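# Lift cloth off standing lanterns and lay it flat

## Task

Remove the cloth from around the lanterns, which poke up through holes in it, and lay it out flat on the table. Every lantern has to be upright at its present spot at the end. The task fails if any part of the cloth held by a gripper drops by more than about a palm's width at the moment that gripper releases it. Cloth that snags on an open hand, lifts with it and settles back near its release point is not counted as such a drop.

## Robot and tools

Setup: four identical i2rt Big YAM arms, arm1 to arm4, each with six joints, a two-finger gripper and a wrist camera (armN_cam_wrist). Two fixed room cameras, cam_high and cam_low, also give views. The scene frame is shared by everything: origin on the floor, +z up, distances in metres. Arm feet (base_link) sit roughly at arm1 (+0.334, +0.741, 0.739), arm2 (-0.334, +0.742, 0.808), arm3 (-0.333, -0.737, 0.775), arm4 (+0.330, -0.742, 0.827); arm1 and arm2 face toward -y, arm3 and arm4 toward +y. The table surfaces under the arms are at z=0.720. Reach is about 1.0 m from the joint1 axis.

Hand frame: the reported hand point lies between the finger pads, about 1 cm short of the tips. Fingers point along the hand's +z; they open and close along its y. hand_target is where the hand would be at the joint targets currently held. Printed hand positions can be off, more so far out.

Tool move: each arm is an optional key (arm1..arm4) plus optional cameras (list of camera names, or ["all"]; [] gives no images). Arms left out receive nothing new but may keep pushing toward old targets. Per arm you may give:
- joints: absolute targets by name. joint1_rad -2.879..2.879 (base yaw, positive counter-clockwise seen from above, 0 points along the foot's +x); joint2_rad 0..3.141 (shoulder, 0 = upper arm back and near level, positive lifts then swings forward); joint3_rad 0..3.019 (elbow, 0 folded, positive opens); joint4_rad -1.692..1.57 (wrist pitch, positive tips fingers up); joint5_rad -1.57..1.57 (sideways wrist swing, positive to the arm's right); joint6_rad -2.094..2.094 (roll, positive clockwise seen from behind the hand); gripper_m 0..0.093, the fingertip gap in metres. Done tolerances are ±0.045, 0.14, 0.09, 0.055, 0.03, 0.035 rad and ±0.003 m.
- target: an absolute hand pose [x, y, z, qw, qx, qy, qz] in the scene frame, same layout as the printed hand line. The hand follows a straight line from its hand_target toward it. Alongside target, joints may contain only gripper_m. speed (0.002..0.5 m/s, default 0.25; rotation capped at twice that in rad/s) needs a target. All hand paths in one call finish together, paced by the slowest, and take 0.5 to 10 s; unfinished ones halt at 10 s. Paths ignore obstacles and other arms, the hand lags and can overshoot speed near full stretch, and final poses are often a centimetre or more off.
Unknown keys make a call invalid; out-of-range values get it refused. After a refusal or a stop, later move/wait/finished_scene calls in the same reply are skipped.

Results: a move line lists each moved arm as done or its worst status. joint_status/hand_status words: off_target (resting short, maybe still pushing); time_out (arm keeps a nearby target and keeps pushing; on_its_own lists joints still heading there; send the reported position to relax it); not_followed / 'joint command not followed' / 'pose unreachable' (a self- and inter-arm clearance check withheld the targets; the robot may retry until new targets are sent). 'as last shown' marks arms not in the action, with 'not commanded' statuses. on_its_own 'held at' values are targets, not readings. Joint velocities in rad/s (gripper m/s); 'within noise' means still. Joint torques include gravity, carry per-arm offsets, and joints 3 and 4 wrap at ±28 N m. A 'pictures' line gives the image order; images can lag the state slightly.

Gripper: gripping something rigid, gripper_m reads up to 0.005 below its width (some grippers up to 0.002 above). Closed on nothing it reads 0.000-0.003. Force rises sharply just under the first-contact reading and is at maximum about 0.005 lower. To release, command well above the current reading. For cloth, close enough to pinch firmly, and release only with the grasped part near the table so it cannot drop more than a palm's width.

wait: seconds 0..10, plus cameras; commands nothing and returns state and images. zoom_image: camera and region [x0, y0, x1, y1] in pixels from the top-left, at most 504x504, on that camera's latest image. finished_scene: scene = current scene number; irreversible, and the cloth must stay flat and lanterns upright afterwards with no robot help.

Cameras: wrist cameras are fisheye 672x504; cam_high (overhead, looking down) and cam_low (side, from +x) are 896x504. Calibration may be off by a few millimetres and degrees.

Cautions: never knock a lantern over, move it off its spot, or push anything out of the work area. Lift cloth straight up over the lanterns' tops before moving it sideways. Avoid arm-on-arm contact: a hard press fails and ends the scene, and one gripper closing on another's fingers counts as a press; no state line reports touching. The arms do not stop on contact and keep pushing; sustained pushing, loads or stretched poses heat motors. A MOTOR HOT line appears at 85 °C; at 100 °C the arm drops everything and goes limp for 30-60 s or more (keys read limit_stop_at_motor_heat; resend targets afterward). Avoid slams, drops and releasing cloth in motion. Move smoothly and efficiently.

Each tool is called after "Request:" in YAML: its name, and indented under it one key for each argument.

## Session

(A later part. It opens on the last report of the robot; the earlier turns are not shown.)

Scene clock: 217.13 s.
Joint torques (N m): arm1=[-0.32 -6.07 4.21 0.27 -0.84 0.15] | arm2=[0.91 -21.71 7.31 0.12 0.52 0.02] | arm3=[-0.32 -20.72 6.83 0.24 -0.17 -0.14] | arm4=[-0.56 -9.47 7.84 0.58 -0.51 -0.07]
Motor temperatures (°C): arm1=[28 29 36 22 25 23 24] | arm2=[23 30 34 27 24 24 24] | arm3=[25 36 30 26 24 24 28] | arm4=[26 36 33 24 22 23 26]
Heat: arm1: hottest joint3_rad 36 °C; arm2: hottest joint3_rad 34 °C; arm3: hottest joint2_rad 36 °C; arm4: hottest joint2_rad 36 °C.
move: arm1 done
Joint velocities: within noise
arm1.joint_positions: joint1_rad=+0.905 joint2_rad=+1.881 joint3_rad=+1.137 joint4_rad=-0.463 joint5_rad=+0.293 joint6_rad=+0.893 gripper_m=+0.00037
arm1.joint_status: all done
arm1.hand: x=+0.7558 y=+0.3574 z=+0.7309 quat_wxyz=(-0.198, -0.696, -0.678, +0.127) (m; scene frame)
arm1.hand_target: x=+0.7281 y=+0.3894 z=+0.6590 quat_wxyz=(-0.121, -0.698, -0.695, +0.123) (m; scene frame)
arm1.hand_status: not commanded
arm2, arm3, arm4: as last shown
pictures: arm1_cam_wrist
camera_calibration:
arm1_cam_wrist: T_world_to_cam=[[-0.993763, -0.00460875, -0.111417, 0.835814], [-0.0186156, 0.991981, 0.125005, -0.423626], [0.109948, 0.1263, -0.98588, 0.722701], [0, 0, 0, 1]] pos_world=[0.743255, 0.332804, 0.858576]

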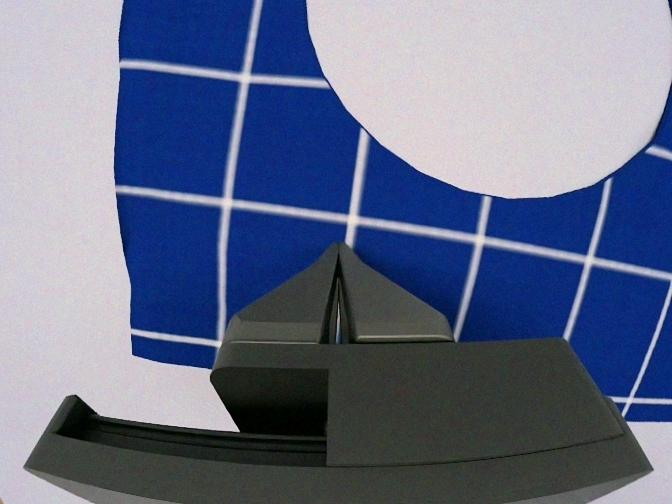

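Request:
move:
  arm1: {"target":[0.66,0.385,0.665,0.122,0.696,0.696,-0.122],"speed":0.06}
  cameras: ["arm1_cam_wrist","cam_high"]

Request:
zoom_image:
  camera: "cam_high"
  region: [440, 160, 600, 320]

Scene clock: 223.00 s.
Joint torques (N m): arm1=[-2.55 -5.71 2.35 -0.29 0.09 -0.12] | arm2=[1.08 -21.66 7.3 0.06 0.53 0.01] | arm3=[-0.26 -20.84 6.76 0.23 -0.18 -0.14] | arm4=[-0.5 -9.47 7.86 0.59 -0.51 -0.08]
Motor temperatures (°C): arm1=[28 29 36 22 25 23 24] | arm2=[23 30 34 27 24 24 24] | arm3=[25 36 30 26 24 23 28] | arm4=[26 36 33 24 22 23 26]
Heat: arm1: hottest joint3_rad 36 °C; arm2: hottest joint3_rad 34 °C; arm3: hottest joint2_rad 36 °C; arm4: hottest joint2_rad 36 °C.
move: arm1 off_target
Joint velocities: within noise
arm1.joint_positions: joint1_rad=+0.835 joint2_rad=+1.787 joint3_rad=+0.983 joint4_rad=-0.373 joint5_rad=+0.245 joint6_rad=+0.819 gripper_m=+0.00037
arm1.joint_status: not commanded
arm1.hand: x=+0.7023 y=+0.3617 z=+0.7310 quat_wxyz=(-0.203, -0.693, -0.682, +0.117) (m; scene frame)
arm1.hand_target: x=+0.6585 y=+0.3887 z=+0.6726 quat_wxyz=(-0.122, -0.697, -0.696, +0.121) (m; scene frame)
arm1.hand_status: off_target (0.082 m and 9.4 deg from the pose sent, 0.120 m and 8.9 deg at the start)
arm2, arm3, arm4: as last shown
pictures: arm1_cam_wrist, cam_high
camera_calibration:
arm1_cam_wrist: T_world_to_cam=[[-0.991223, -0.0180992, -0.130956, 0.800139], [-0.0354795, 0.990664, 0.13163, -0.421474], [0.127351, 0.135121, -0.982611, 0.710263], [0, 0, 0, 1]] pos_world=[0.68771, 0.336049, 0.858175]

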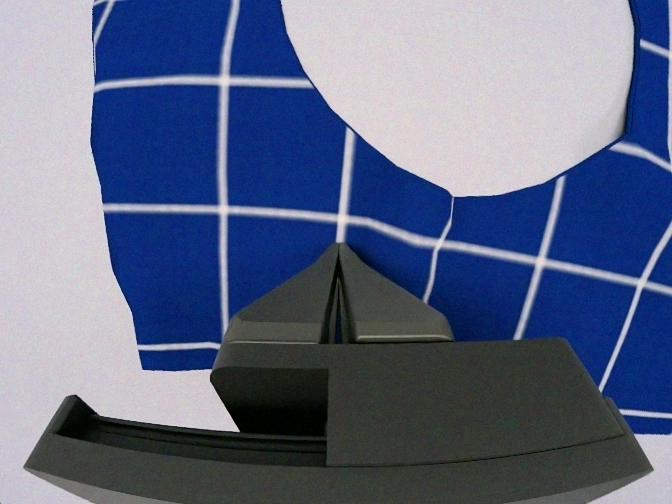

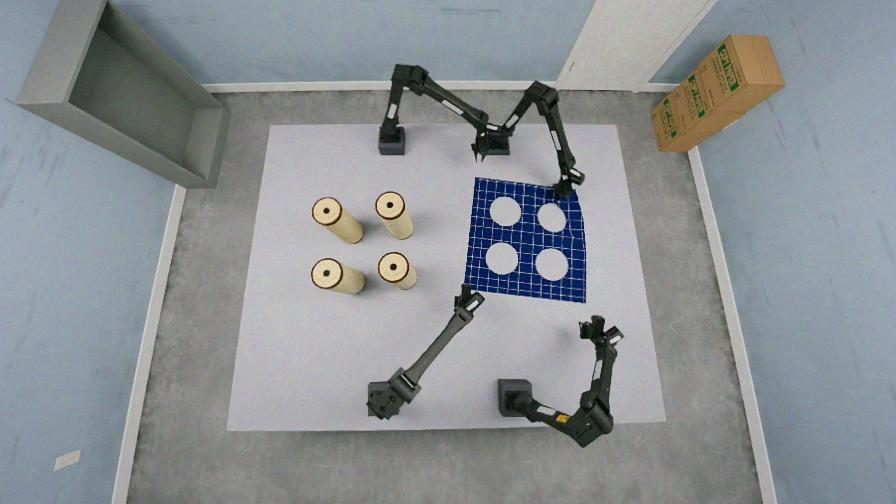

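Scaled by 3.150.

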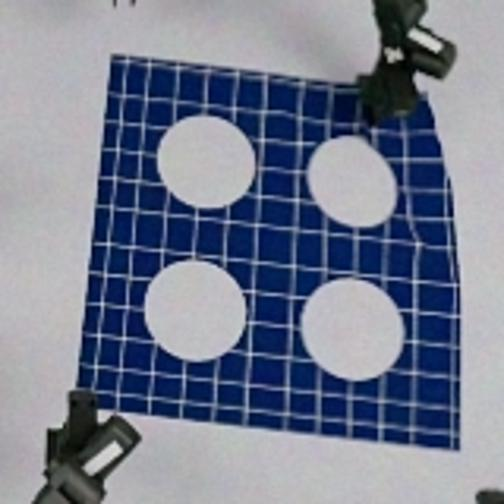

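Request:
move:
  arm1: {"joints":{"gripper_m":0.08}}
  cameras: ["arm1_cam_wrist"]

Request:
move:
  arm1: {"joints":{"gripper_m":0.0}}
  cameras: ["arm1_cam_wrist"]

Scene clock: 226.33 s.
Joint torques (N m): arm1=[-3.02 -5.48 2.33 -0.38 -0.06 0.11] | arm2=[1.08 -21.71 7.28 0.09 0.53 0.01] | arm3=[-0.21 -20.89 6.8 0.21 -0.17 -0.13] | arm4=[-0.5 -9.41 7.86 0.59 -0.51 -0.07]
Motor temperatures (°C): arm1=[28 29 35 22 25 23 24] | arm2=[23 30 34 27 24 24 24] | arm3=[25 36 30 26 24 23 28] | arm4=[26 36 33 24 22 23 26]
Heat: arm1: hottest joint3_rad 35 °C; arm2: hottest joint3_rad 34 °C; arm3: hottest joint2_rad 36 °C; arm4: hottest joint2_rad 36 °C.
move: arm1 done
Joint velocities: within noise
arm1.joint_positions: joint1_rad=+0.835 joint2_rad=+1.781 joint3_rad=+0.983 joint4_rad=-0.371 joint5_rad=+0.249 joint6_rad=+0.794 gripper_m=+0.07983
arm1.joint_status: all done
arm1.hand: x=+0.7028 y=+0.3605 z=+0.7342 quat_wxyz=(-0.205, -0.684, -0.689, +0.121) (m; scene frame)
arm1.hand_target: x=+0.6585 y=+0.3887 z=+0.6726 quat_wxyz=(-0.122, -0.697, -0.696, +0.121) (m; scene frame)
arm1.hand_status: not commanded
arm2, arm3, arm4: as last shown
pictures: arm1_cam_wrist
camera_calibration:
arm1_cam_wrist: T_world_to_cam=[[-0.991558, -0.0403122, -0.123242, 0.803585], [-0.0553583, 0.991082, 0.121211, -0.399109], [0.117256, 0.12701, -0.984946, 0.725281], [0, 0, 0, 1]] pos_world=[0.689663, 0.335826, 0.861775]

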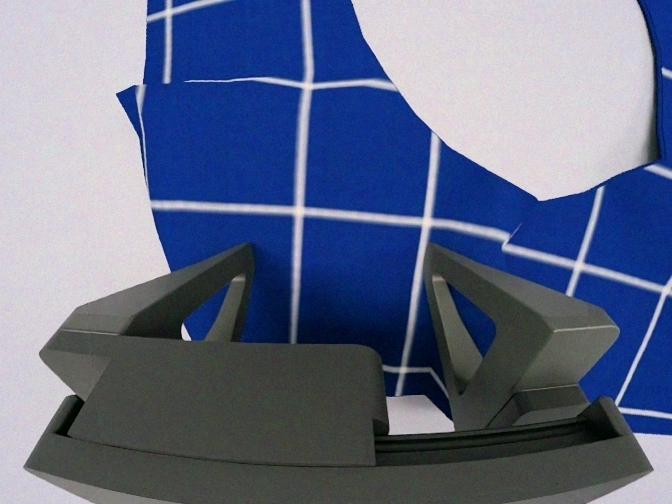

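Scene clock: 227.07 s.
Joint torques (N m): arm1=[-1.03 -4.78 3.78 -0.06 -0.55 0.13] | arm2=[1.03 -21.66 7.31 0.06 0.52 0.01] | arm3=[-0.26 -20.78 6.84 0.25 -0.17 -0.14] | arm4=[-0.56 -9.47 7.86 0.59 -0.51 -0.08]
Motor temperatures (°C): arm1=[28 29 35 22 25 23 24] | arm2=[23 30 34 27 24 24 24] | arm3=[25 36 30 26 24 23 28] | arm4=[26 36 33 24 22 23 26]
Heat: arm1: hottest joint3_rad 35 °C; arm2: hottest joint3_rad 34 °C; arm3: hottest joint2_rad 36 °C; arm4: hottest joint2_rad 36 °C.
move: arm1 done
Joint velocities: within noise
arm1.joint_positions: joint1_rad=+0.808 joint2_rad=+1.775 joint3_rad=+0.966 joint4_rad=-0.380 joint5_rad=+0.261 joint6_rad=+0.793 gripper_m=+0.00037
arm1.joint_status: all done
arm1.hand: x=+0.6836 y=+0.3557 z=+0.7310 quat_wxyz=(-0.194, -0.694, -0.681, +0.130) (m; scene frame)
arm1.hand_target: x=+0.6585 y=+0.3887 z=+0.6727 quat_wxyz=(-0.122, -0.697, -0.696, +0.121) (m; scene frame)
arm1.hand_status: not commanded
arm2, arm3, arm4: as last shown
pictures: arm1_cam_wrist
camera_calibration:
arm1_cam_wrist: T_world_to_cam=[[-0.99484, -0.00780176, -0.101155, 0.758501], [-0.0206898, 0.991688, 0.126995, -0.423174], [0.0993232, 0.128433, -0.986732, 0.738001], [0, 0, 0, 1]] pos_world=[0.672531, 0.330791, 0.858676]

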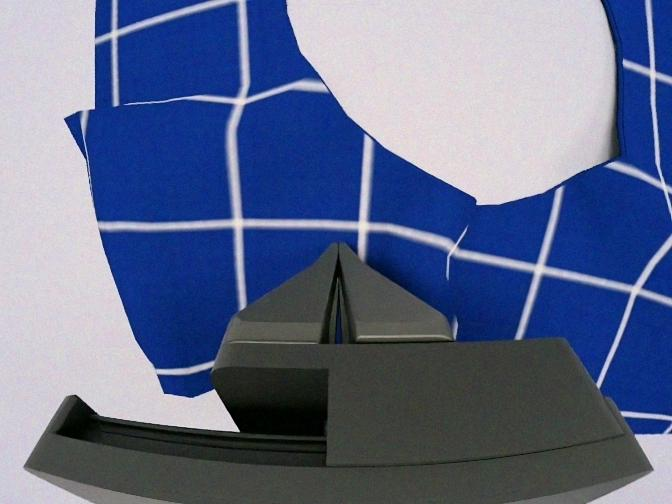

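Request:
move:
  arm1: {"target":[0.74,0.38,0.83,0.183,0.683,0.683,-0.183],"speed":0.15,"joints":{"gripper_m":0.07}}
  cameras: ["arm1_cam_wrist","cam_high"]

Scene clock: 230.47 s.
Joint torques (N m): arm1=[-0.73 -13.04 12.23 0.13 0.75 0.15] | arm2=[1.14 -21.66 7.31 0.1 0.53 0.01] | arm3=[-0.26 -20.72 6.82 0.24 -0.17 -0.14] | arm4=[-0.5 -9.47 7.86 0.59 -0.51 -0.07]
Motor temperatures (°C): arm1=[28 29 35 22 25 23 24] | arm2=[23 30 33 27 24 24 24] | arm3=[25 36 30 26 24 23 28] | arm4=[26 36 32 24 22 23 26]
Heat: arm1: hottest joint3_rad 35 °C; arm2: hottest joint3_rad 33 °C; arm3: hottest joint2_rad 36 °C; arm4: hottest joint2_rad 36 °C.
move: arm1 off_target
Joint velocities: within noise
arm1.joint_positions: joint1_rad=+0.950 joint2_rad=+1.704 joint3_rad=+1.132 joint4_rad=-0.733 joint5_rad=+0.407 joint6_rad=+0.892 gripper_m=+0.06988
arm1.joint_status: all done
arm1.hand: x=+0.7243 y=+0.3889 z=+0.8086 quat_wxyz=(-0.160, -0.679, -0.692, +0.186) (m; scene frame)
arm1.hand_target: x=+0.7393 y=+0.3805 z=+0.8303 quat_wxyz=(-0.183, -0.683, -0.683, +0.183) (m; scene frame)
arm1.hand_status: off_target (0.028 m and 2.9 deg from the pose sent, 0.117 m and 6.4 deg at the start)
arm2, arm3, arm4: as last shown
arm4.hand: x=+0.6995 y=-0.3732 z=+0.8415 quat_wxyz=(-0.187, +0.683, -0.682, -0.183) (m; scene frame)
arm4.hand_target: x=+0.7000 y=-0.3799 z=+0.8401 quat_wxyz=(-0.183, +0.683, -0.683, -0.183) (m; scene frame)
pictures: arm1_cam_wrist, cam_high
camera_calibration:
arm1_cam_wrist: T_world_to_cam=[[-0.999393, -0.0143982, 0.0317355, 0.705415], [-0.0112538, 0.995209, 0.0971229, -0.44929], [-0.0329819, 0.0967068, -0.994766, 0.920971], [0, 0, 0, 1]] pos_world=[0.730305, 0.36823, 0.937401]

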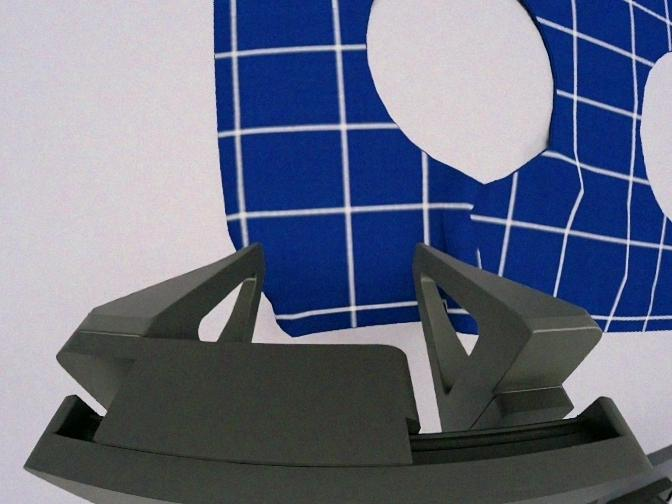

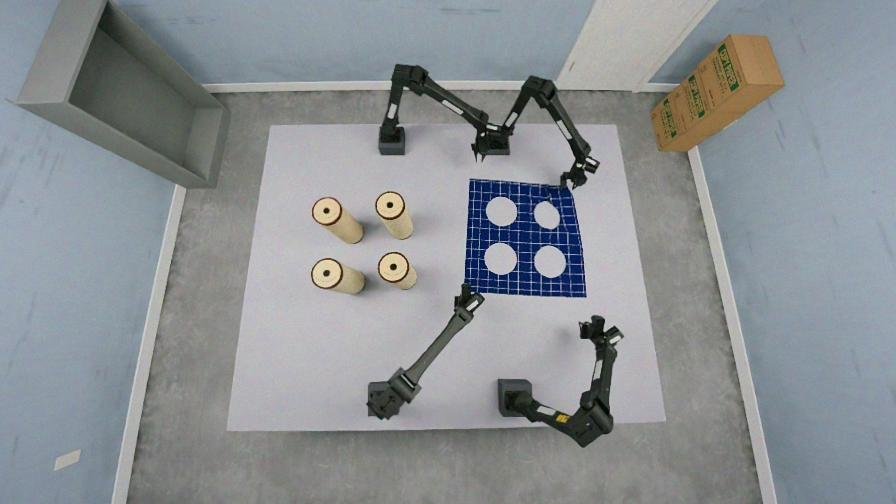

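Request:
move:
  arm1: {"target":[0.716,0.405,0.775,0.183,0.683,0.683,-0.183],"speed":0.15}
  cameras: []

Request:
move:
  arm1: {"target":[0.706,0.43,0.67,0.183,0.683,0.683,-0.183],"speed":0.08}
  cameras: ["arm1_cam_wrist"]

Request:
move:
  arm1: {"joints":{"gripper_m":0.0}}
  cameras: ["arm1_cam_wrist"]

Scene clock: 234.77 s.
Joint torques (N m): arm1=[-1.2 -10.99 8.32 0.96 0.74 0.15] | arm2=[1.03 -21.6 7.3 0.06 0.52 0.01] | arm3=[-0.26 -20.84 6.84 0.27 -0.17 -0.15] | arm4=[-0.5 -9.47 7.84 0.59 -0.51 -0.07]
Motor temperatures (°C): arm1=[28 29 35 22 25 23 24] | arm2=[23 30 33 27 24 24 24] | arm3=[25 36 30 26 24 23 28] | arm4=[26 36 32 24 22 23 26]
Heat: arm1: hottest joint3_rad 35 °C; arm2: hottest joint3_rad 33 °C; arm3: hottest joint2_rad 36 °C; arm4: hottest joint2_rad 36 °C.
move: arm1 done
Joint velocities: within noise
arm1.joint_positions: joint1_rad=+0.965 joint2_rad=+1.704 joint3_rad=+1.012 joint4_rad=-0.590 joint5_rad=+0.412 joint6_rad=+0.910 gripper_m=+0.06988
arm1.joint_status: not commanded
arm1.hand: x=+0.7106 y=+0.4058 z=+0.7734 quat_wxyz=(-0.174, -0.681, -0.687, +0.184) (m; scene frame)
arm1.hand_target: x=+0.7160 y=+0.4050 z=+0.7750 quat_wxyz=(-0.183, -0.683, -0.683, +0.183) (m; scene frame)
arm1.hand_status: done (0.006 m and 1.2 deg from the pose sent, 0.038 m and 2.9 deg at the start)
arm2.joint_positions: joint1_rad=+1.365 joint2_rad=+1.888 joint3_rad=+1.343 joint4_rad=-0.895 joint5_rad=+0.511 joint6_rad=+1.313 gripper_m=+0.03011
arm2.joint_status: not commanded
arm2.hand: x=+0.1951 y=+0.5373 z=+0.8570 quat_wxyz=(-0.185, -0.682, -0.685, +0.181) (m; scene frame)
arm2.hand_target: x=+0.1901 y=+0.5399 z=+0.8599 quat_wxyz=(-0.183, -0.683, -0.683, +0.183) (m; scene frame)
arm2.hand_status: not commanded
arm3.joint_positions: joint1_rad=-0.795 joint2_rad=+1.975 joint3_rad=+1.521 joint4_rad=-0.741 joint5_rad=-0.350 joint6_rad=-0.679 gripper_m=+0.00075
arm3.joint_status: not commanded
arm3.hand: x=+0.0790 y=-0.2160 z=+0.8475 quat_wxyz=(-0.177, +0.681, -0.687, -0.183) (m; scene frame)
arm3.hand_target: x=+0.0801 y=-0.2199 z=+0.8599 quat_wxyz=(-0.183, +0.683, -0.683, -0.183) (m; scene frame)
arm3.hand_status: not commanded
arm4.joint_positions: joint1_rad=-0.879 joint2_rad=+1.757 joint3_rad=+1.012 joint4_rad=-0.482 joint5_rad=-0.401 joint6_rad=-0.845 gripper_m=+0.02989
arm4.joint_status: not commanded
arm4.hand: x=+0.6995 y=-0.3732 z=+0.8415 quat_wxyz=(-0.187, +0.683, -0.682, -0.183) (m; scene frame)
arm4.hand_target: x=+0.7000 y=-0.3799 z=+0.8401 quat_wxyz=(-0.183, +0.683, -0.683, -0.183) (m; scene frame)
arm4.hand_status: not commanded
pictures: none
No camera images: "cameras" was empty.

Scene clock: 236.63 s.
Joint torques (N m): arm1=[-0.62 -4.6 4.14 1.16 -1.12 0.29] | arm2=[1.03 -21.66 7.28 0.09 0.53 0.02] | arm3=[-0.38 -20.95 6.82 0.25 -0.17 -0.13] | arm4=[-0.56 -9.41 7.84 0.58 -0.51 -0.08]
Motor temperatures (°C): arm1=[28 29 35 22 25 23 24] | arm2=[23 30 33 27 24 24 24] | arm3=[25 36 30 26 24 23 28] | arm4=[26 36 32 24 22 23 26]
Heat: arm1: hottest joint3_rad 35 °C; arm2: hottest joint3_rad 33 °C; arm3: hottest joint2_rad 36 °C; arm4: hottest joint2_rad 36 °C.
move: arm1 off_target
Joint velocities: within noise
arm1.joint_positions: joint1_rad=+1.000 joint2_rad=+1.773 joint3_rad=+0.919 joint4_rad=-0.315 joint5_rad=+0.467 joint6_rad=+0.936 gripper_m=+0.06989
arm1.joint_status: not commanded
arm1.hand: x=+0.7213 y=+0.4089 z=+0.7320 quat_wxyz=(-0.236, -0.679, -0.668, +0.192) (m; scene frame)
arm1.hand_target: x=+0.7013 y=+0.4325 z=+0.6764 quat_wxyz=(-0.182, -0.684, -0.682, +0.184) (m; scene frame)
arm1.hand_status: off_target (0.067 m and 6.4 deg from the pose sent, 0.106 m and 1.2 deg at the start)
arm2, arm3, arm4: as last shown
pictures: arm1_cam_wrist
camera_calibration:
arm1_cam_wrist: T_world_to_cam=[[-0.997385, -0.0114479, -0.0713625, 0.778036], [-0.00969238, 0.999643, -0.0248983, -0.375279], [0.071622, -0.0241415, -0.99714, 0.818435], [0, 0, 0, 1]] pos_world=[0.713746, 0.40381, 0.862273]

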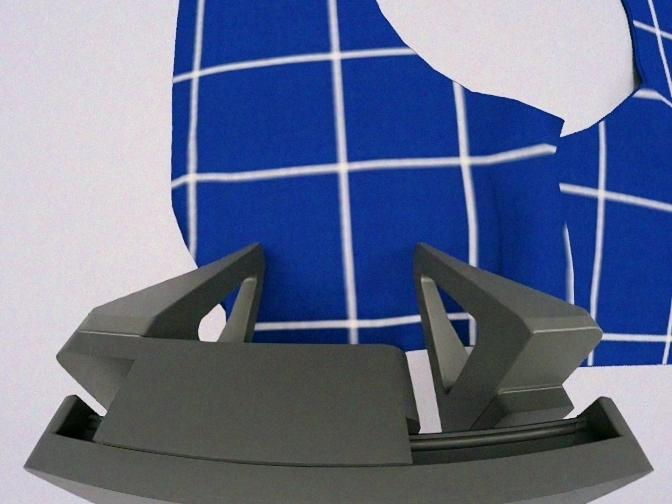

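Scene clock: 237.43 s.
Joint torques (N m): arm1=[-0.67 -4.89 4.29 0.28 -0.86 0.1] | arm2=[1.03 -21.83 7.27 0.06 0.53 0.01] | arm3=[-0.32 -20.89 6.83 0.25 -0.17 -0.14] | arm4=[-0.5 -9.47 7.86 0.59 -0.51 -0.08]
Motor temperatures (°C): arm1=[28 29 35 22 25 23 24] | arm2=[23 30 33 27 24 24 24] | arm3=[25 36 30 26 24 23 28] | arm4=[26 36 32 24 22 23 26]
Heat: arm1: hottest joint3_rad 35 °C; arm2: hottest joint3_rad 33 °C; arm3: hottest joint2_rad 36 °C; arm4: hottest joint2_rad 36 °C.
move: arm1 done
Joint velocities: within noise
arm1.joint_positions: joint1_rad=+1.000 joint2_rad=+1.778 joint3_rad=+0.917 joint4_rad=-0.294 joint5_rad=+0.461 joint6_rad=+0.952 gripper_m=+0.00037
arm1.joint_status: all done
arm1.hand: x=+0.7243 y=+0.4082 z=+0.7306 quat_wxyz=(-0.244, -0.684, -0.662, +0.186) (m; scene frame)
arm1.hand_target: x=+0.7012 y=+0.4325 z=+0.6764 quat_wxyz=(-0.182, -0.684, -0.682, +0.184) (m; scene frame)
arm1.hand_status: not commanded
arm2, arm3, arm4: as last shown
pictures: arm1_cam_wrist
camera_calibration:
arm1_cam_wrist: T_world_to_cam=[[-0.995446, -0.00103911, -0.0953265, 0.792798], [0.00156814, 0.999627, -0.0272718, -0.381021], [0.0953193, -0.0272971, -0.995072, 0.79943], [0, 0, 0, 1]] pos_world=[0.713584, 0.403525, 0.860674]

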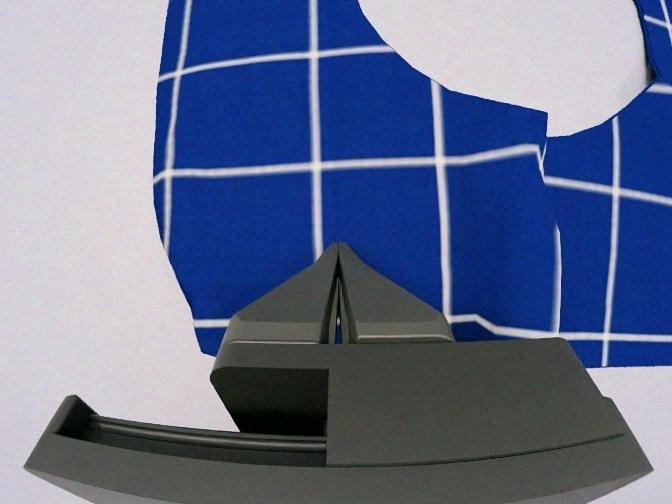

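Request:
move:
  arm1: {"target":[0.62,0.43,0.675,0.183,0.683,0.683,-0.183],"speed":0.06}
  cameras: []

Request:
move:
  arm1: {"target":[0.70,0.43,0.84,0.183,0.683,0.683,-0.183],"speed":0.15,"joints":{"gripper_m":0.07}}

Request:
zoom_image:
  camera: "cam_high"
  region: [440, 160, 600, 320]

Scene clock: 241.23 s.
Joint torques (N m): arm1=[-3.14 -4.31 1.69 -0.29 -0.1 -0.06] | arm2=[1.03 -21.83 7.28 0.09 0.53 0.01] | arm3=[-0.15 -20.78 6.82 0.21 -0.17 -0.14] | arm4=[-0.5 -9.47 7.86 0.59 -0.51 -0.07]
Motor temperatures (°C): arm1=[28 29 34 22 25 23 24] | arm2=[23 30 33 27 24 24 24] | arm3=[25 36 30 26 24 23 28] | arm4=[26 36 32 24 22 23 26]
Heat: arm1: hottest joint3_rad 34 °C; arm2: hottest joint3_rad 33 °C; arm3: hottest joint2_rad 36 °C; arm4: hottest joint2_rad 36 °C.
move: arm1 off_target
Joint velocities: within noise
arm1.joint_positions: joint1_rad=+0.907 joint2_rad=+1.667 joint3_rad=+0.732 joint4_rad=-0.146 joint5_rad=+0.403 joint6_rad=+0.854 gripper_m=+0.00037
arm1.joint_status: not commanded
arm1.hand: x=+0.6611 y=+0.4083 z=+0.7305 quat_wxyz=(-0.259, -0.682, -0.661, +0.175) (m; scene frame)
arm1.hand_target: x=+0.6186 y=+0.4329 z=+0.6819 quat_wxyz=(-0.183, -0.684, -0.683, +0.182) (m; scene frame)
arm1.hand_status: off_target (0.072 m and 9.1 deg from the pose sent, 0.120 m and 7.4 deg at the start)
arm2, arm3, arm4: as last shown
pictures: none
No camera images: "cameras" was empty.

Scene clock: 243.07 s.
Joint torques (N m): arm1=[-0.67 -10.64 12.26 0.13 0.74 0.14] | arm2=[1.08 -21.66 7.25 0.09 0.53 0.01] | arm3=[-0.09 -20.89 6.83 0.24 -0.16 -0.14] | arm4=[-0.5 -9.47 7.86 0.59 -0.51 -0.07]
Motor temperatures (°C): arm1=[28 28 34 22 25 23 24] | arm2=[23 30 33 27 24 24 23] | arm3=[25 36 30 26 24 23 28] | arm4=[26 36 32 24 22 23 26]
Heat: arm1: hottest joint3_rad 34 °C; arm2: hottest joint3_rad 33 °C; arm3: hottest joint2_rad 36 °C; arm4: hottest joint2_rad 36 °C.
move: arm1 off_target
Joint velocities: within noise
arm1.joint_positions: joint1_rad=+0.992 joint2_rad=+1.551 joint3_rad=+0.968 joint4_rad=-0.744 joint5_rad=+0.419 joint6_rad=+0.937 gripper_m=+0.06987
arm1.joint_status: all done
arm1.hand: x=+0.6830 y=+0.4384 z=+0.8178 quat_wxyz=(-0.158, -0.679, -0.692, +0.187) (m; scene frame)
arm1.hand_target: x=+0.6993 y=+0.4305 z=+0.8403 quat_wxyz=(-0.183, -0.683, -0.683, +0.183) (m; scene frame)
arm1.hand_status: off_target (0.029 m and 3.1 deg from the pose sent, 0.118 m and 9.1 deg at the start)
arm2, arm3, arm4: as last shown
pictures: arm1_cam_wrist, arm2_cam_wrist, arm3_cam_wrist, arm4_cam_wrist, cam_high, cam_low
camera_calibration:
arm1_cam_wrist: T_world_to_cam=[[-0.999267, -0.0132625, 0.0359209, 0.660667], [-0.0096949, 0.995166, 0.0977302, -0.501431], [-0.0370434, 0.0973103, -0.994564, 0.926359], [0, 0, 0, 1]] pos_world=[0.689636, 0.417625, 0.946597]
arm2_cam_wrist: T_world_to_cam=[[-0.999928, -0.00324099, -0.0115374, 0.209906], [-0.00446902, 0.994134, 0.108059, -0.621726], [0.0111195, 0.108103, -0.994078, 0.913424], [0, 0, 0, 1]] pos_world=[0.196956, 0.520016, 0.977619]
arm3_cam_wrist: T_world_to_cam=[[0.999922, -0.00193048, -0.0123133, -0.0683154], [-0.000636495, -0.994552, 0.104238, -0.296565], [-0.0124475, -0.104222, -0.994476, 0.946315], [0, 0, 0, 1]] pos_world=[0.0799006, -0.196455, 0.97116]
arm4_cam_wrist: T_world_to_cam=[[0.999944, 0.00457387, 0.00956546, -0.706736], [0.00357028, -0.994735, 0.102421, -0.456264], [0.00998355, -0.102382, -0.994695, 0.912437], [0, 0, 0, 1]] pos_world=[0.699216, -0.357212, 0.961088]

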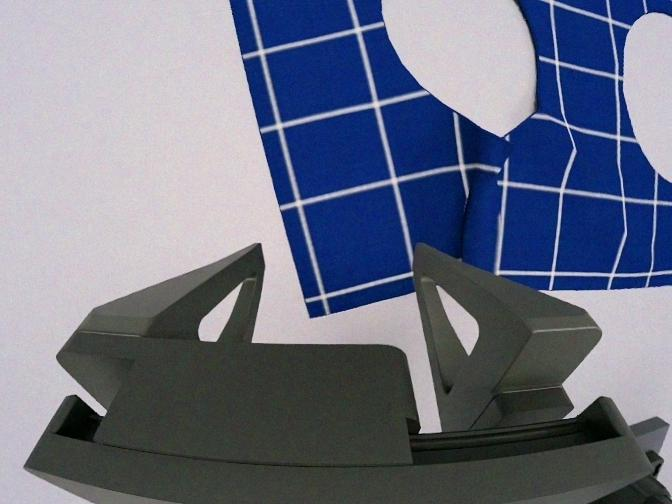

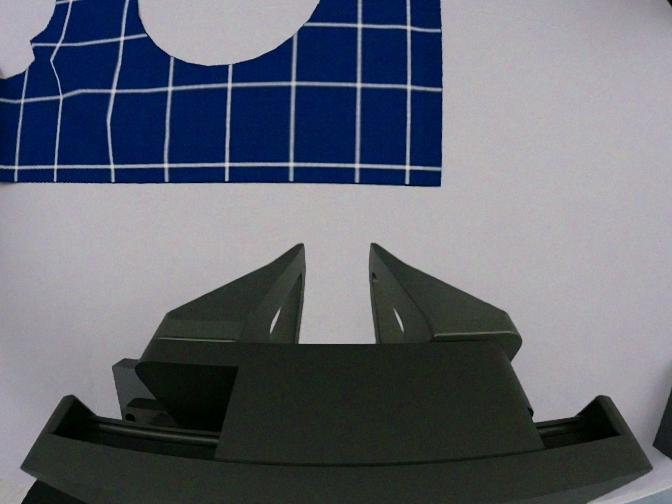

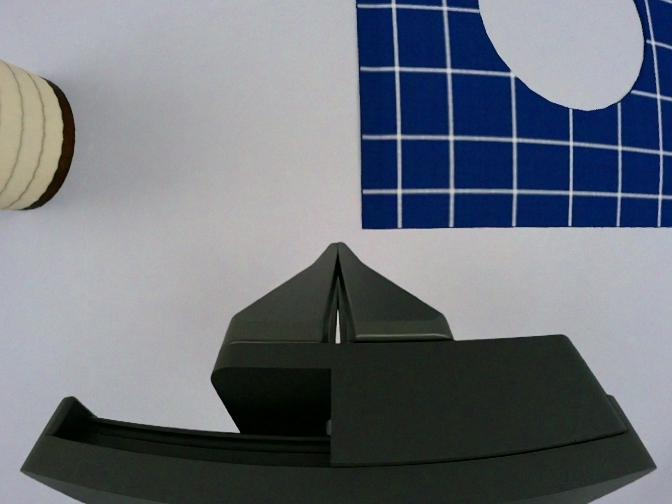

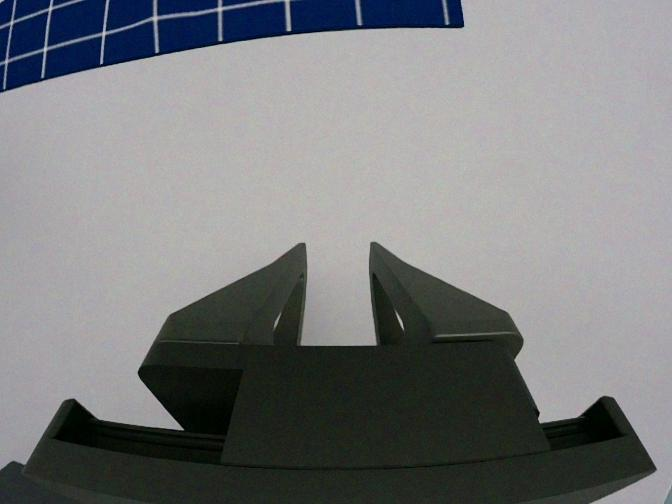

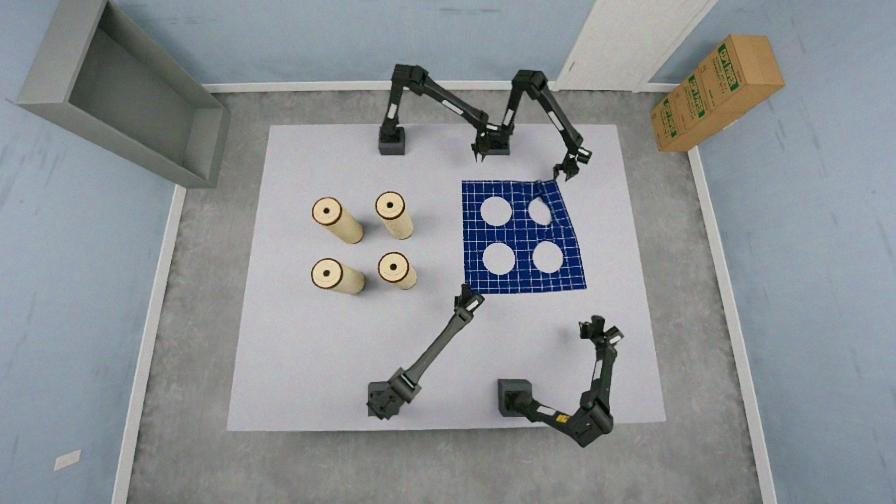

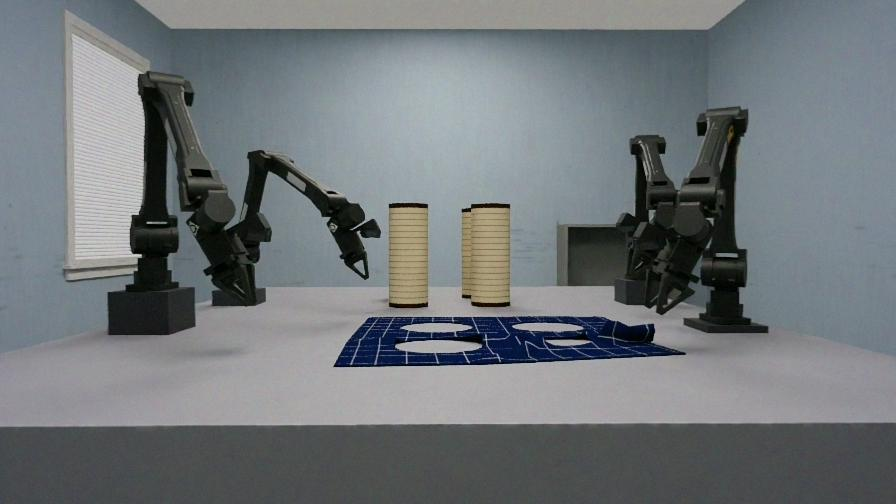

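Scaled by 3.150.

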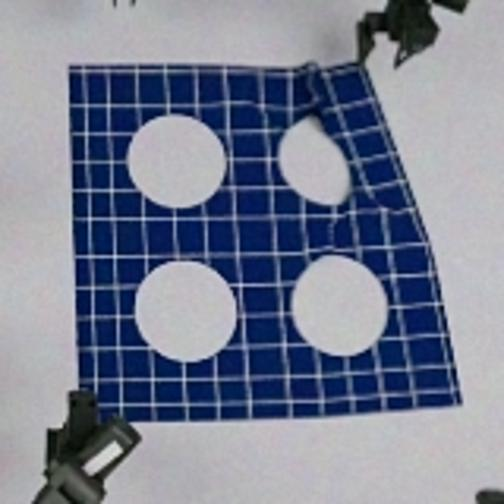

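Request:
move:
  arm1: {"target":[0.648,0.44,0.77,0.183,0.683,0.683,-0.183],"speed":0.15}
  arm2: {"target":[0.15,0.44,0.80,0.183,0.683,0.683,-0.183],"speed":0.15}
  arm4: {"target":[0.76,-0.14,0.80,0.183,-0.683,0.683,0.183],"speed":0.15}
  cameras: []

Request:
move:
  arm1: {"target":[0.637,0.468,0.675,0.183,0.683,0.683,-0.183],"speed":0.08}
  cameras: ["arm1_cam_wrist"]

Request:
move:
  arm1: {"joints":{"gripper_m":0.0}}

Scene clock: 251.13 s.
Joint torques (N m): arm1=[-2.14 -8.7 7.43 1.11 0.36 -0.07] | arm2=[0.44 -19.55 6.86 1.32 0.27 -0.19] | arm3=[-0.26 -20.89 6.79 0.25 -0.17 -0.14] | arm4=[1.61 -14.51 13.44 0.76 -0.2 0.17]
Motor temperatures (°C): arm1=[28 28 34 22 25 23 24] | arm2=[23 30 33 27 24 24 23] | arm3=[25 36 30 26 24 23 28] | arm4=[26 36 32 24 22 23 26]
Heat: arm1: hottest joint3_rad 34 °C; arm2: hottest joint3_rad 33 °C; arm3: hottest joint2_rad 36 °C; arm4: hottest joint2_rad 36 °C.
move: arm1 done; arm2 done; arm4 off_target
Joint velocities: within noise
arm1.joint_positions: joint1_rad=+0.956 joint2_rad=+1.550 joint3_rad=+0.792 joint4_rad=-0.514 joint5_rad=+0.414 joint6_rad=+0.912 gripper_m=+0.06987
arm1.joint_status: not commanded
arm1.hand: x=+0.6477 y=+0.4429 z=+0.7685 quat_wxyz=(-0.178, -0.685, -0.682, +0.185) (m; scene frame)
arm1.hand_target: x=+0.6480 y=+0.4400 z=+0.7700 quat_wxyz=(-0.183, -0.683, -0.683, +0.183) (m; scene frame)
arm1.hand_status: done (0.003 m and 0.6 deg from the pose sent, 0.059 m and 3.1 deg at the start)
arm2.joint_positions: joint1_rad=+1.169 joint2_rad=+1.927 joint3_rad=+1.244 joint4_rad=-0.654 joint5_rad=+0.481 joint6_rad=+1.107 gripper_m=+0.03011
arm2.joint_status: not commanded
arm2.hand: x=+0.1526 y=+0.4401 z=+0.8077 quat_wxyz=(-0.186, -0.686, -0.679, +0.182) (m; scene frame)
arm2.hand_target: x=+0.1499 y=+0.4400 z=+0.8001 quat_wxyz=(-0.183, -0.683, -0.683, +0.183) (m; scene frame)
arm2.hand_status: done (0.008 m and 0.7 deg from the pose sent, 0.121 m and 0.4 deg at the start)
arm3: as last shown
arm4.joint_positions: joint1_rad=-0.668 joint2_rad=+2.233 joint3_rad=+1.673 joint4_rad=-0.612 joint5_rad=-0.322 joint6_rad=-0.639 gripper_m=+0.02989
arm4.joint_status: not commanded
arm4.hand: x=+0.7566 y=-0.1549 z=+0.7957 quat_wxyz=(-0.177, +0.684, -0.684, -0.182) (m; scene frame)
arm4.hand_target: x=+0.7594 y=-0.1404 z=+0.8003 quat_wxyz=(-0.183, +0.683, -0.683, -0.183) (m; scene frame)
arm4.hand_status: off_target (0.016 m and 0.7 deg from the pose sent, 0.244 m and 0.5 deg at the start)
pictures: none
No camera images: "cameras" was empty.

Scene clock: 252.90 s.
Joint torques (N m): arm1=[-0.67 -0.97 3.54 1.22 -1.68 0.4] | arm2=[0.44 -19.66 6.87 1.31 0.28 -0.18] | arm3=[-0.32 -20.78 6.83 0.27 -0.16 -0.14] | arm4=[1.49 -14.51 13.44 0.76 -0.2 0.17]
Motor temperatures (°C): arm1=[28 28 34 22 25 23 24] | arm2=[23 30 33 27 24 24 23] | arm3=[25 36 30 26 24 23 28] | arm4=[26 36 33 24 22 23 26]
Heat: arm1: hottest joint3_rad 34 °C; arm2: hottest joint3_rad 33 °C; arm3: hottest joint2_rad 36 °C; arm4: hottest joint2_rad 36 °C.
move: arm1 off_target
Joint velocities: within noise
arm1.joint_positions: joint1_rad=+0.991 joint2_rad=+1.624 joint3_rad=+0.690 joint4_rad=-0.236 joint5_rad=+0.478 joint6_rad=+0.918 gripper_m=+0.06990
arm1.joint_status: not commanded
arm1.hand: x=+0.6508 y=+0.4465 z=+0.7307 quat_wxyz=(-0.234, -0.676, -0.670, +0.201) (m; scene frame)
arm1.hand_target: x=+0.6322 y=+0.4707 z=+0.6820 quat_wxyz=(-0.182, -0.684, -0.682, +0.184) (m; scene frame)
arm1.hand_status: off_target (0.061 m and 6.4 deg from the pose sent, 0.097 m and 0.6 deg at the start)
arm2, arm3: as last shown
arm2.hand: x=+0.1526 y=+0.4401 z=+0.8077 quat_wxyz=(-0.186, -0.686, -0.680, +0.182) (m; scene frame)
arm2.hand_target: x=+0.1498 y=+0.4401 z=+0.8001 quat_wxyz=(-0.183, -0.683, -0.683, +0.183) (m; scene frame)
arm4.joint_positions: joint1_rad=-0.668 joint2_rad=+2.233 joint3_rad=+1.673 joint4_rad=-0.613 joint5_rad=-0.322 joint6_rad=-0.639 gripper_m=+0.02989
arm4.joint_status: not commanded
arm4.hand: x=+0.7566 y=-0.1550 z=+0.7957 quat_wxyz=(-0.177, +0.684, -0.684, -0.182) (m; scene frame)
arm4.hand_target: x=+0.7594 y=-0.1405 z=+0.8003 quat_wxyz=(-0.183, +0.683, -0.683, -0.183) (m; scene frame)
arm4.hand_status: not commanded
pictures: arm1_cam_wrist
camera_calibration:
arm1_cam_wrist: T_world_to_cam=[[-0.998393, -0.013831, -0.0549596, 0.697875], [-0.0119761, 0.999352, -0.0339382, -0.405335], [0.0553934, -0.0332254, -0.997912, 0.838309], [0, 0, 0, 1]] pos_world=[0.645462, 0.442578, 0.861157]

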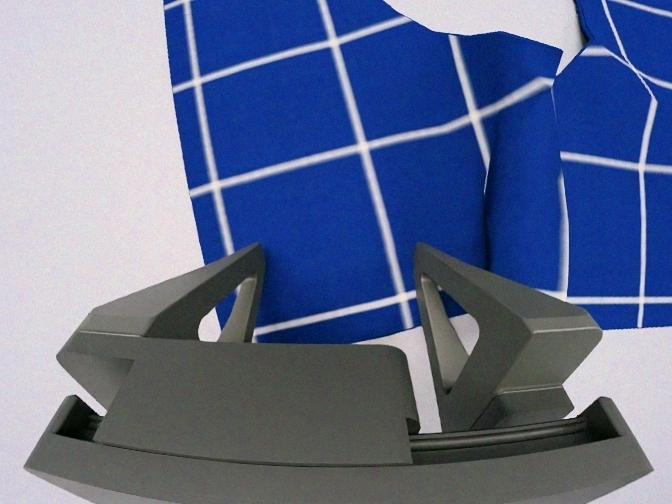

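Scene clock: 253.70 s.
Joint torques (N m): arm1=[-0.79 -2.37 3.54 0.23 -1.43 0.15] | arm2=[0.38 -19.49 6.86 1.29 0.28 -0.18] | arm3=[-0.32 -20.78 6.8 0.24 -0.18 -0.14] | arm4=[1.49 -14.51 13.45 0.73 -0.2 0.17]
Motor temperatures (°C): arm1=[28 28 34 22 25 23 24] | arm2=[23 30 33 27 24 24 23] | arm3=[25 36 30 26 24 23 28] | arm4=[26 37 33 24 22 23 26]
Heat: arm1: hottest joint3_rad 34 °C; arm2: hottest joint3_rad 33 °C; arm3: hottest joint2_rad 36 °C; arm4: hottest joint2_rad 37 °C.
move: arm1 done
Joint velocities: within noise
arm1.joint_positions: joint1_rad=+0.991 joint2_rad=+1.630 joint3_rad=+0.689 joint4_rad=-0.209 joint5_rad=+0.472 joint6_rad=+0.938 gripper_m=+0.00182
arm1.joint_status: all done
arm1.hand: x=+0.6554 y=+0.4446 z=+0.7303 quat_wxyz=(-0.245, -0.683, -0.661, +0.193) (m; scene frame)
arm1.hand_target: x=+0.6323 y=+0.4706 z=+0.6822 quat_wxyz=(-0.182, -0.684, -0.682, +0.184) (m; scene frame)
arm1.hand_status: not commanded
arm2.joint_positions: joint1_rad=+1.169 joint2_rad=+1.927 joint3_rad=+1.244 joint4_rad=-0.653 joint5_rad=+0.481 joint6_rad=+1.107 gripper_m=+0.03011
arm2.joint_status: not commanded
arm2.hand: x=+0.1527 y=+0.4401 z=+0.8077 quat_wxyz=(-0.186, -0.686, -0.680, +0.182) (m; scene frame)
arm2.hand_target: x=+0.1499 y=+0.4400 z=+0.8001 quat_wxyz=(-0.183, -0.683, -0.683, +0.183) (m; scene frame)
arm2.hand_status: not commanded
arm3, arm4: as last shown
pictures: arm1_cam_wrist, arm2_cam_wrist, arm3_cam_wrist, arm4_cam_wrist, cam_high, cam_low
camera_calibration:
arm1_cam_wrist: T_world_to_cam=[[-0.996172, -0.000198957, -0.0874188, 0.71848], [0.00328948, 0.999204, -0.039759, -0.409177], [0.0873572, -0.0398944, -0.995378, 0.817697], [0, 0, 0, 1]] pos_world=[0.645644, 0.441615, 0.860457]
arm2_cam_wrist: T_world_to_cam=[[-0.999842, 0.00892069, -0.015384, 0.164346], [0.00728751, 0.994641, 0.103129, -0.517987], [0.0162215, 0.103, -0.994549, 0.877364], [0, 0, 0, 1]] pos_world=[0.153862, 0.423376, 0.928529]
arm3_cam_wrist: T_world_to_cam=[[0.999922, -0.00193048, -0.0123133, -0.0683154], [-0.000636495, -0.994552, 0.104238, -0.296565], [-0.0124475, -0.104222, -0.994476, 0.946315], [0, 0, 0, 1]] pos_world=[0.0799006, -0.196455, 0.97116]
arm4_cam_wrist: T_world_to_cam=[[0.999969, 0.00747716, -0.00231032, -0.754426], [0.00769862, -0.992894, 0.118753, -0.250571], [-0.00140597, -0.118767, -0.992921, 0.893311], [0, 0, 0, 1]] pos_world=[0.757588, -0.137054, 0.915]

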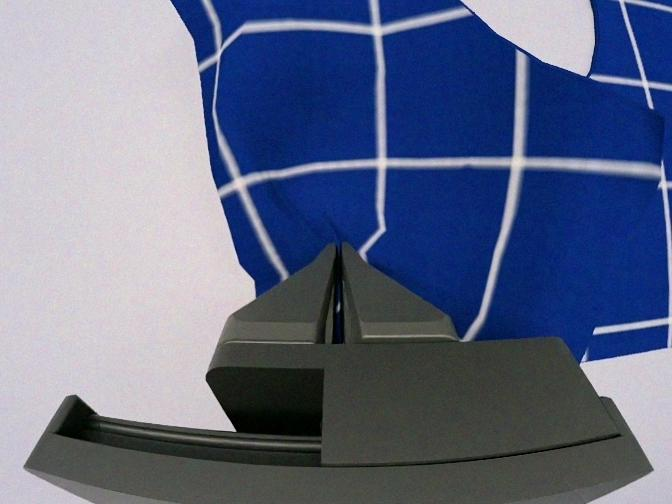

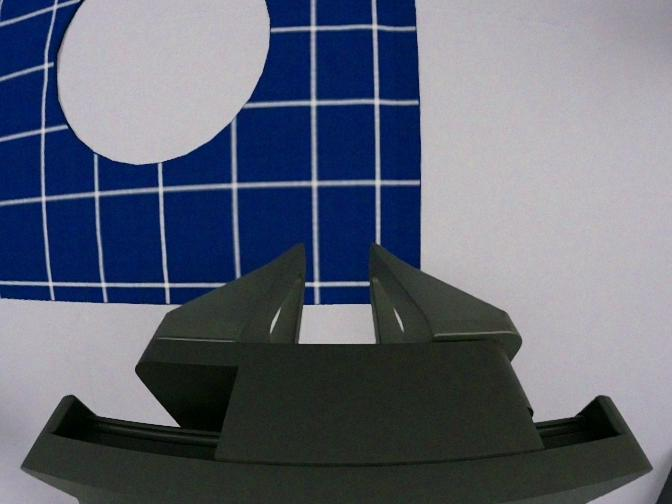

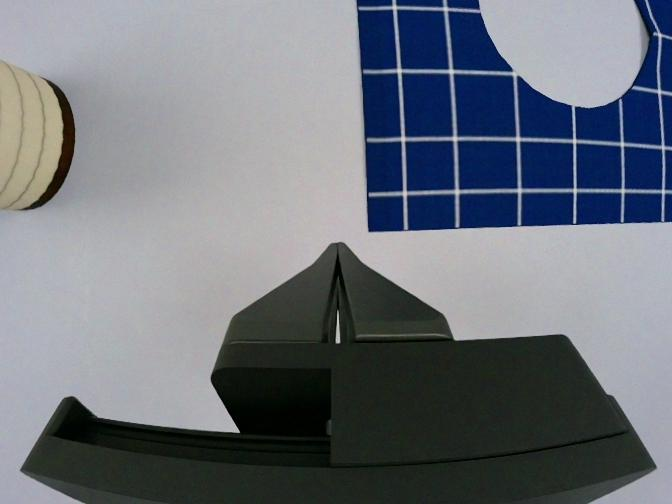

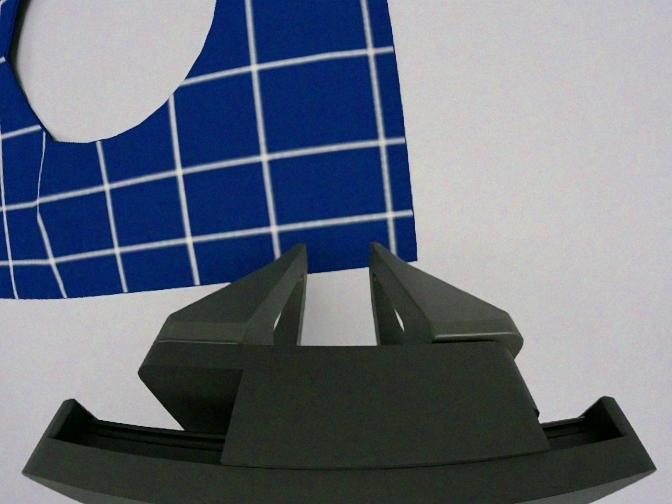

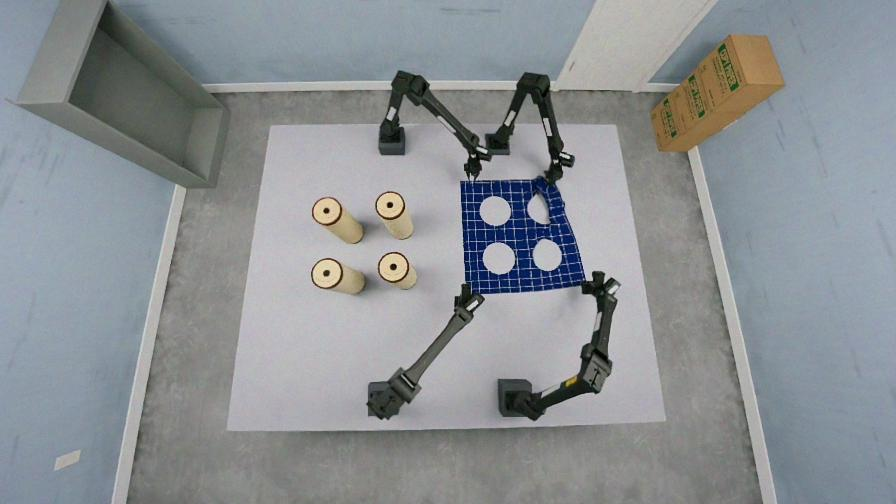

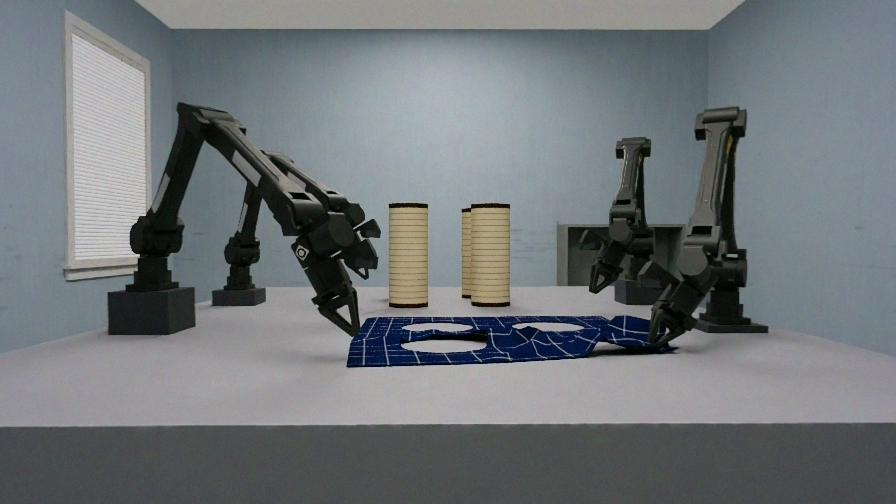

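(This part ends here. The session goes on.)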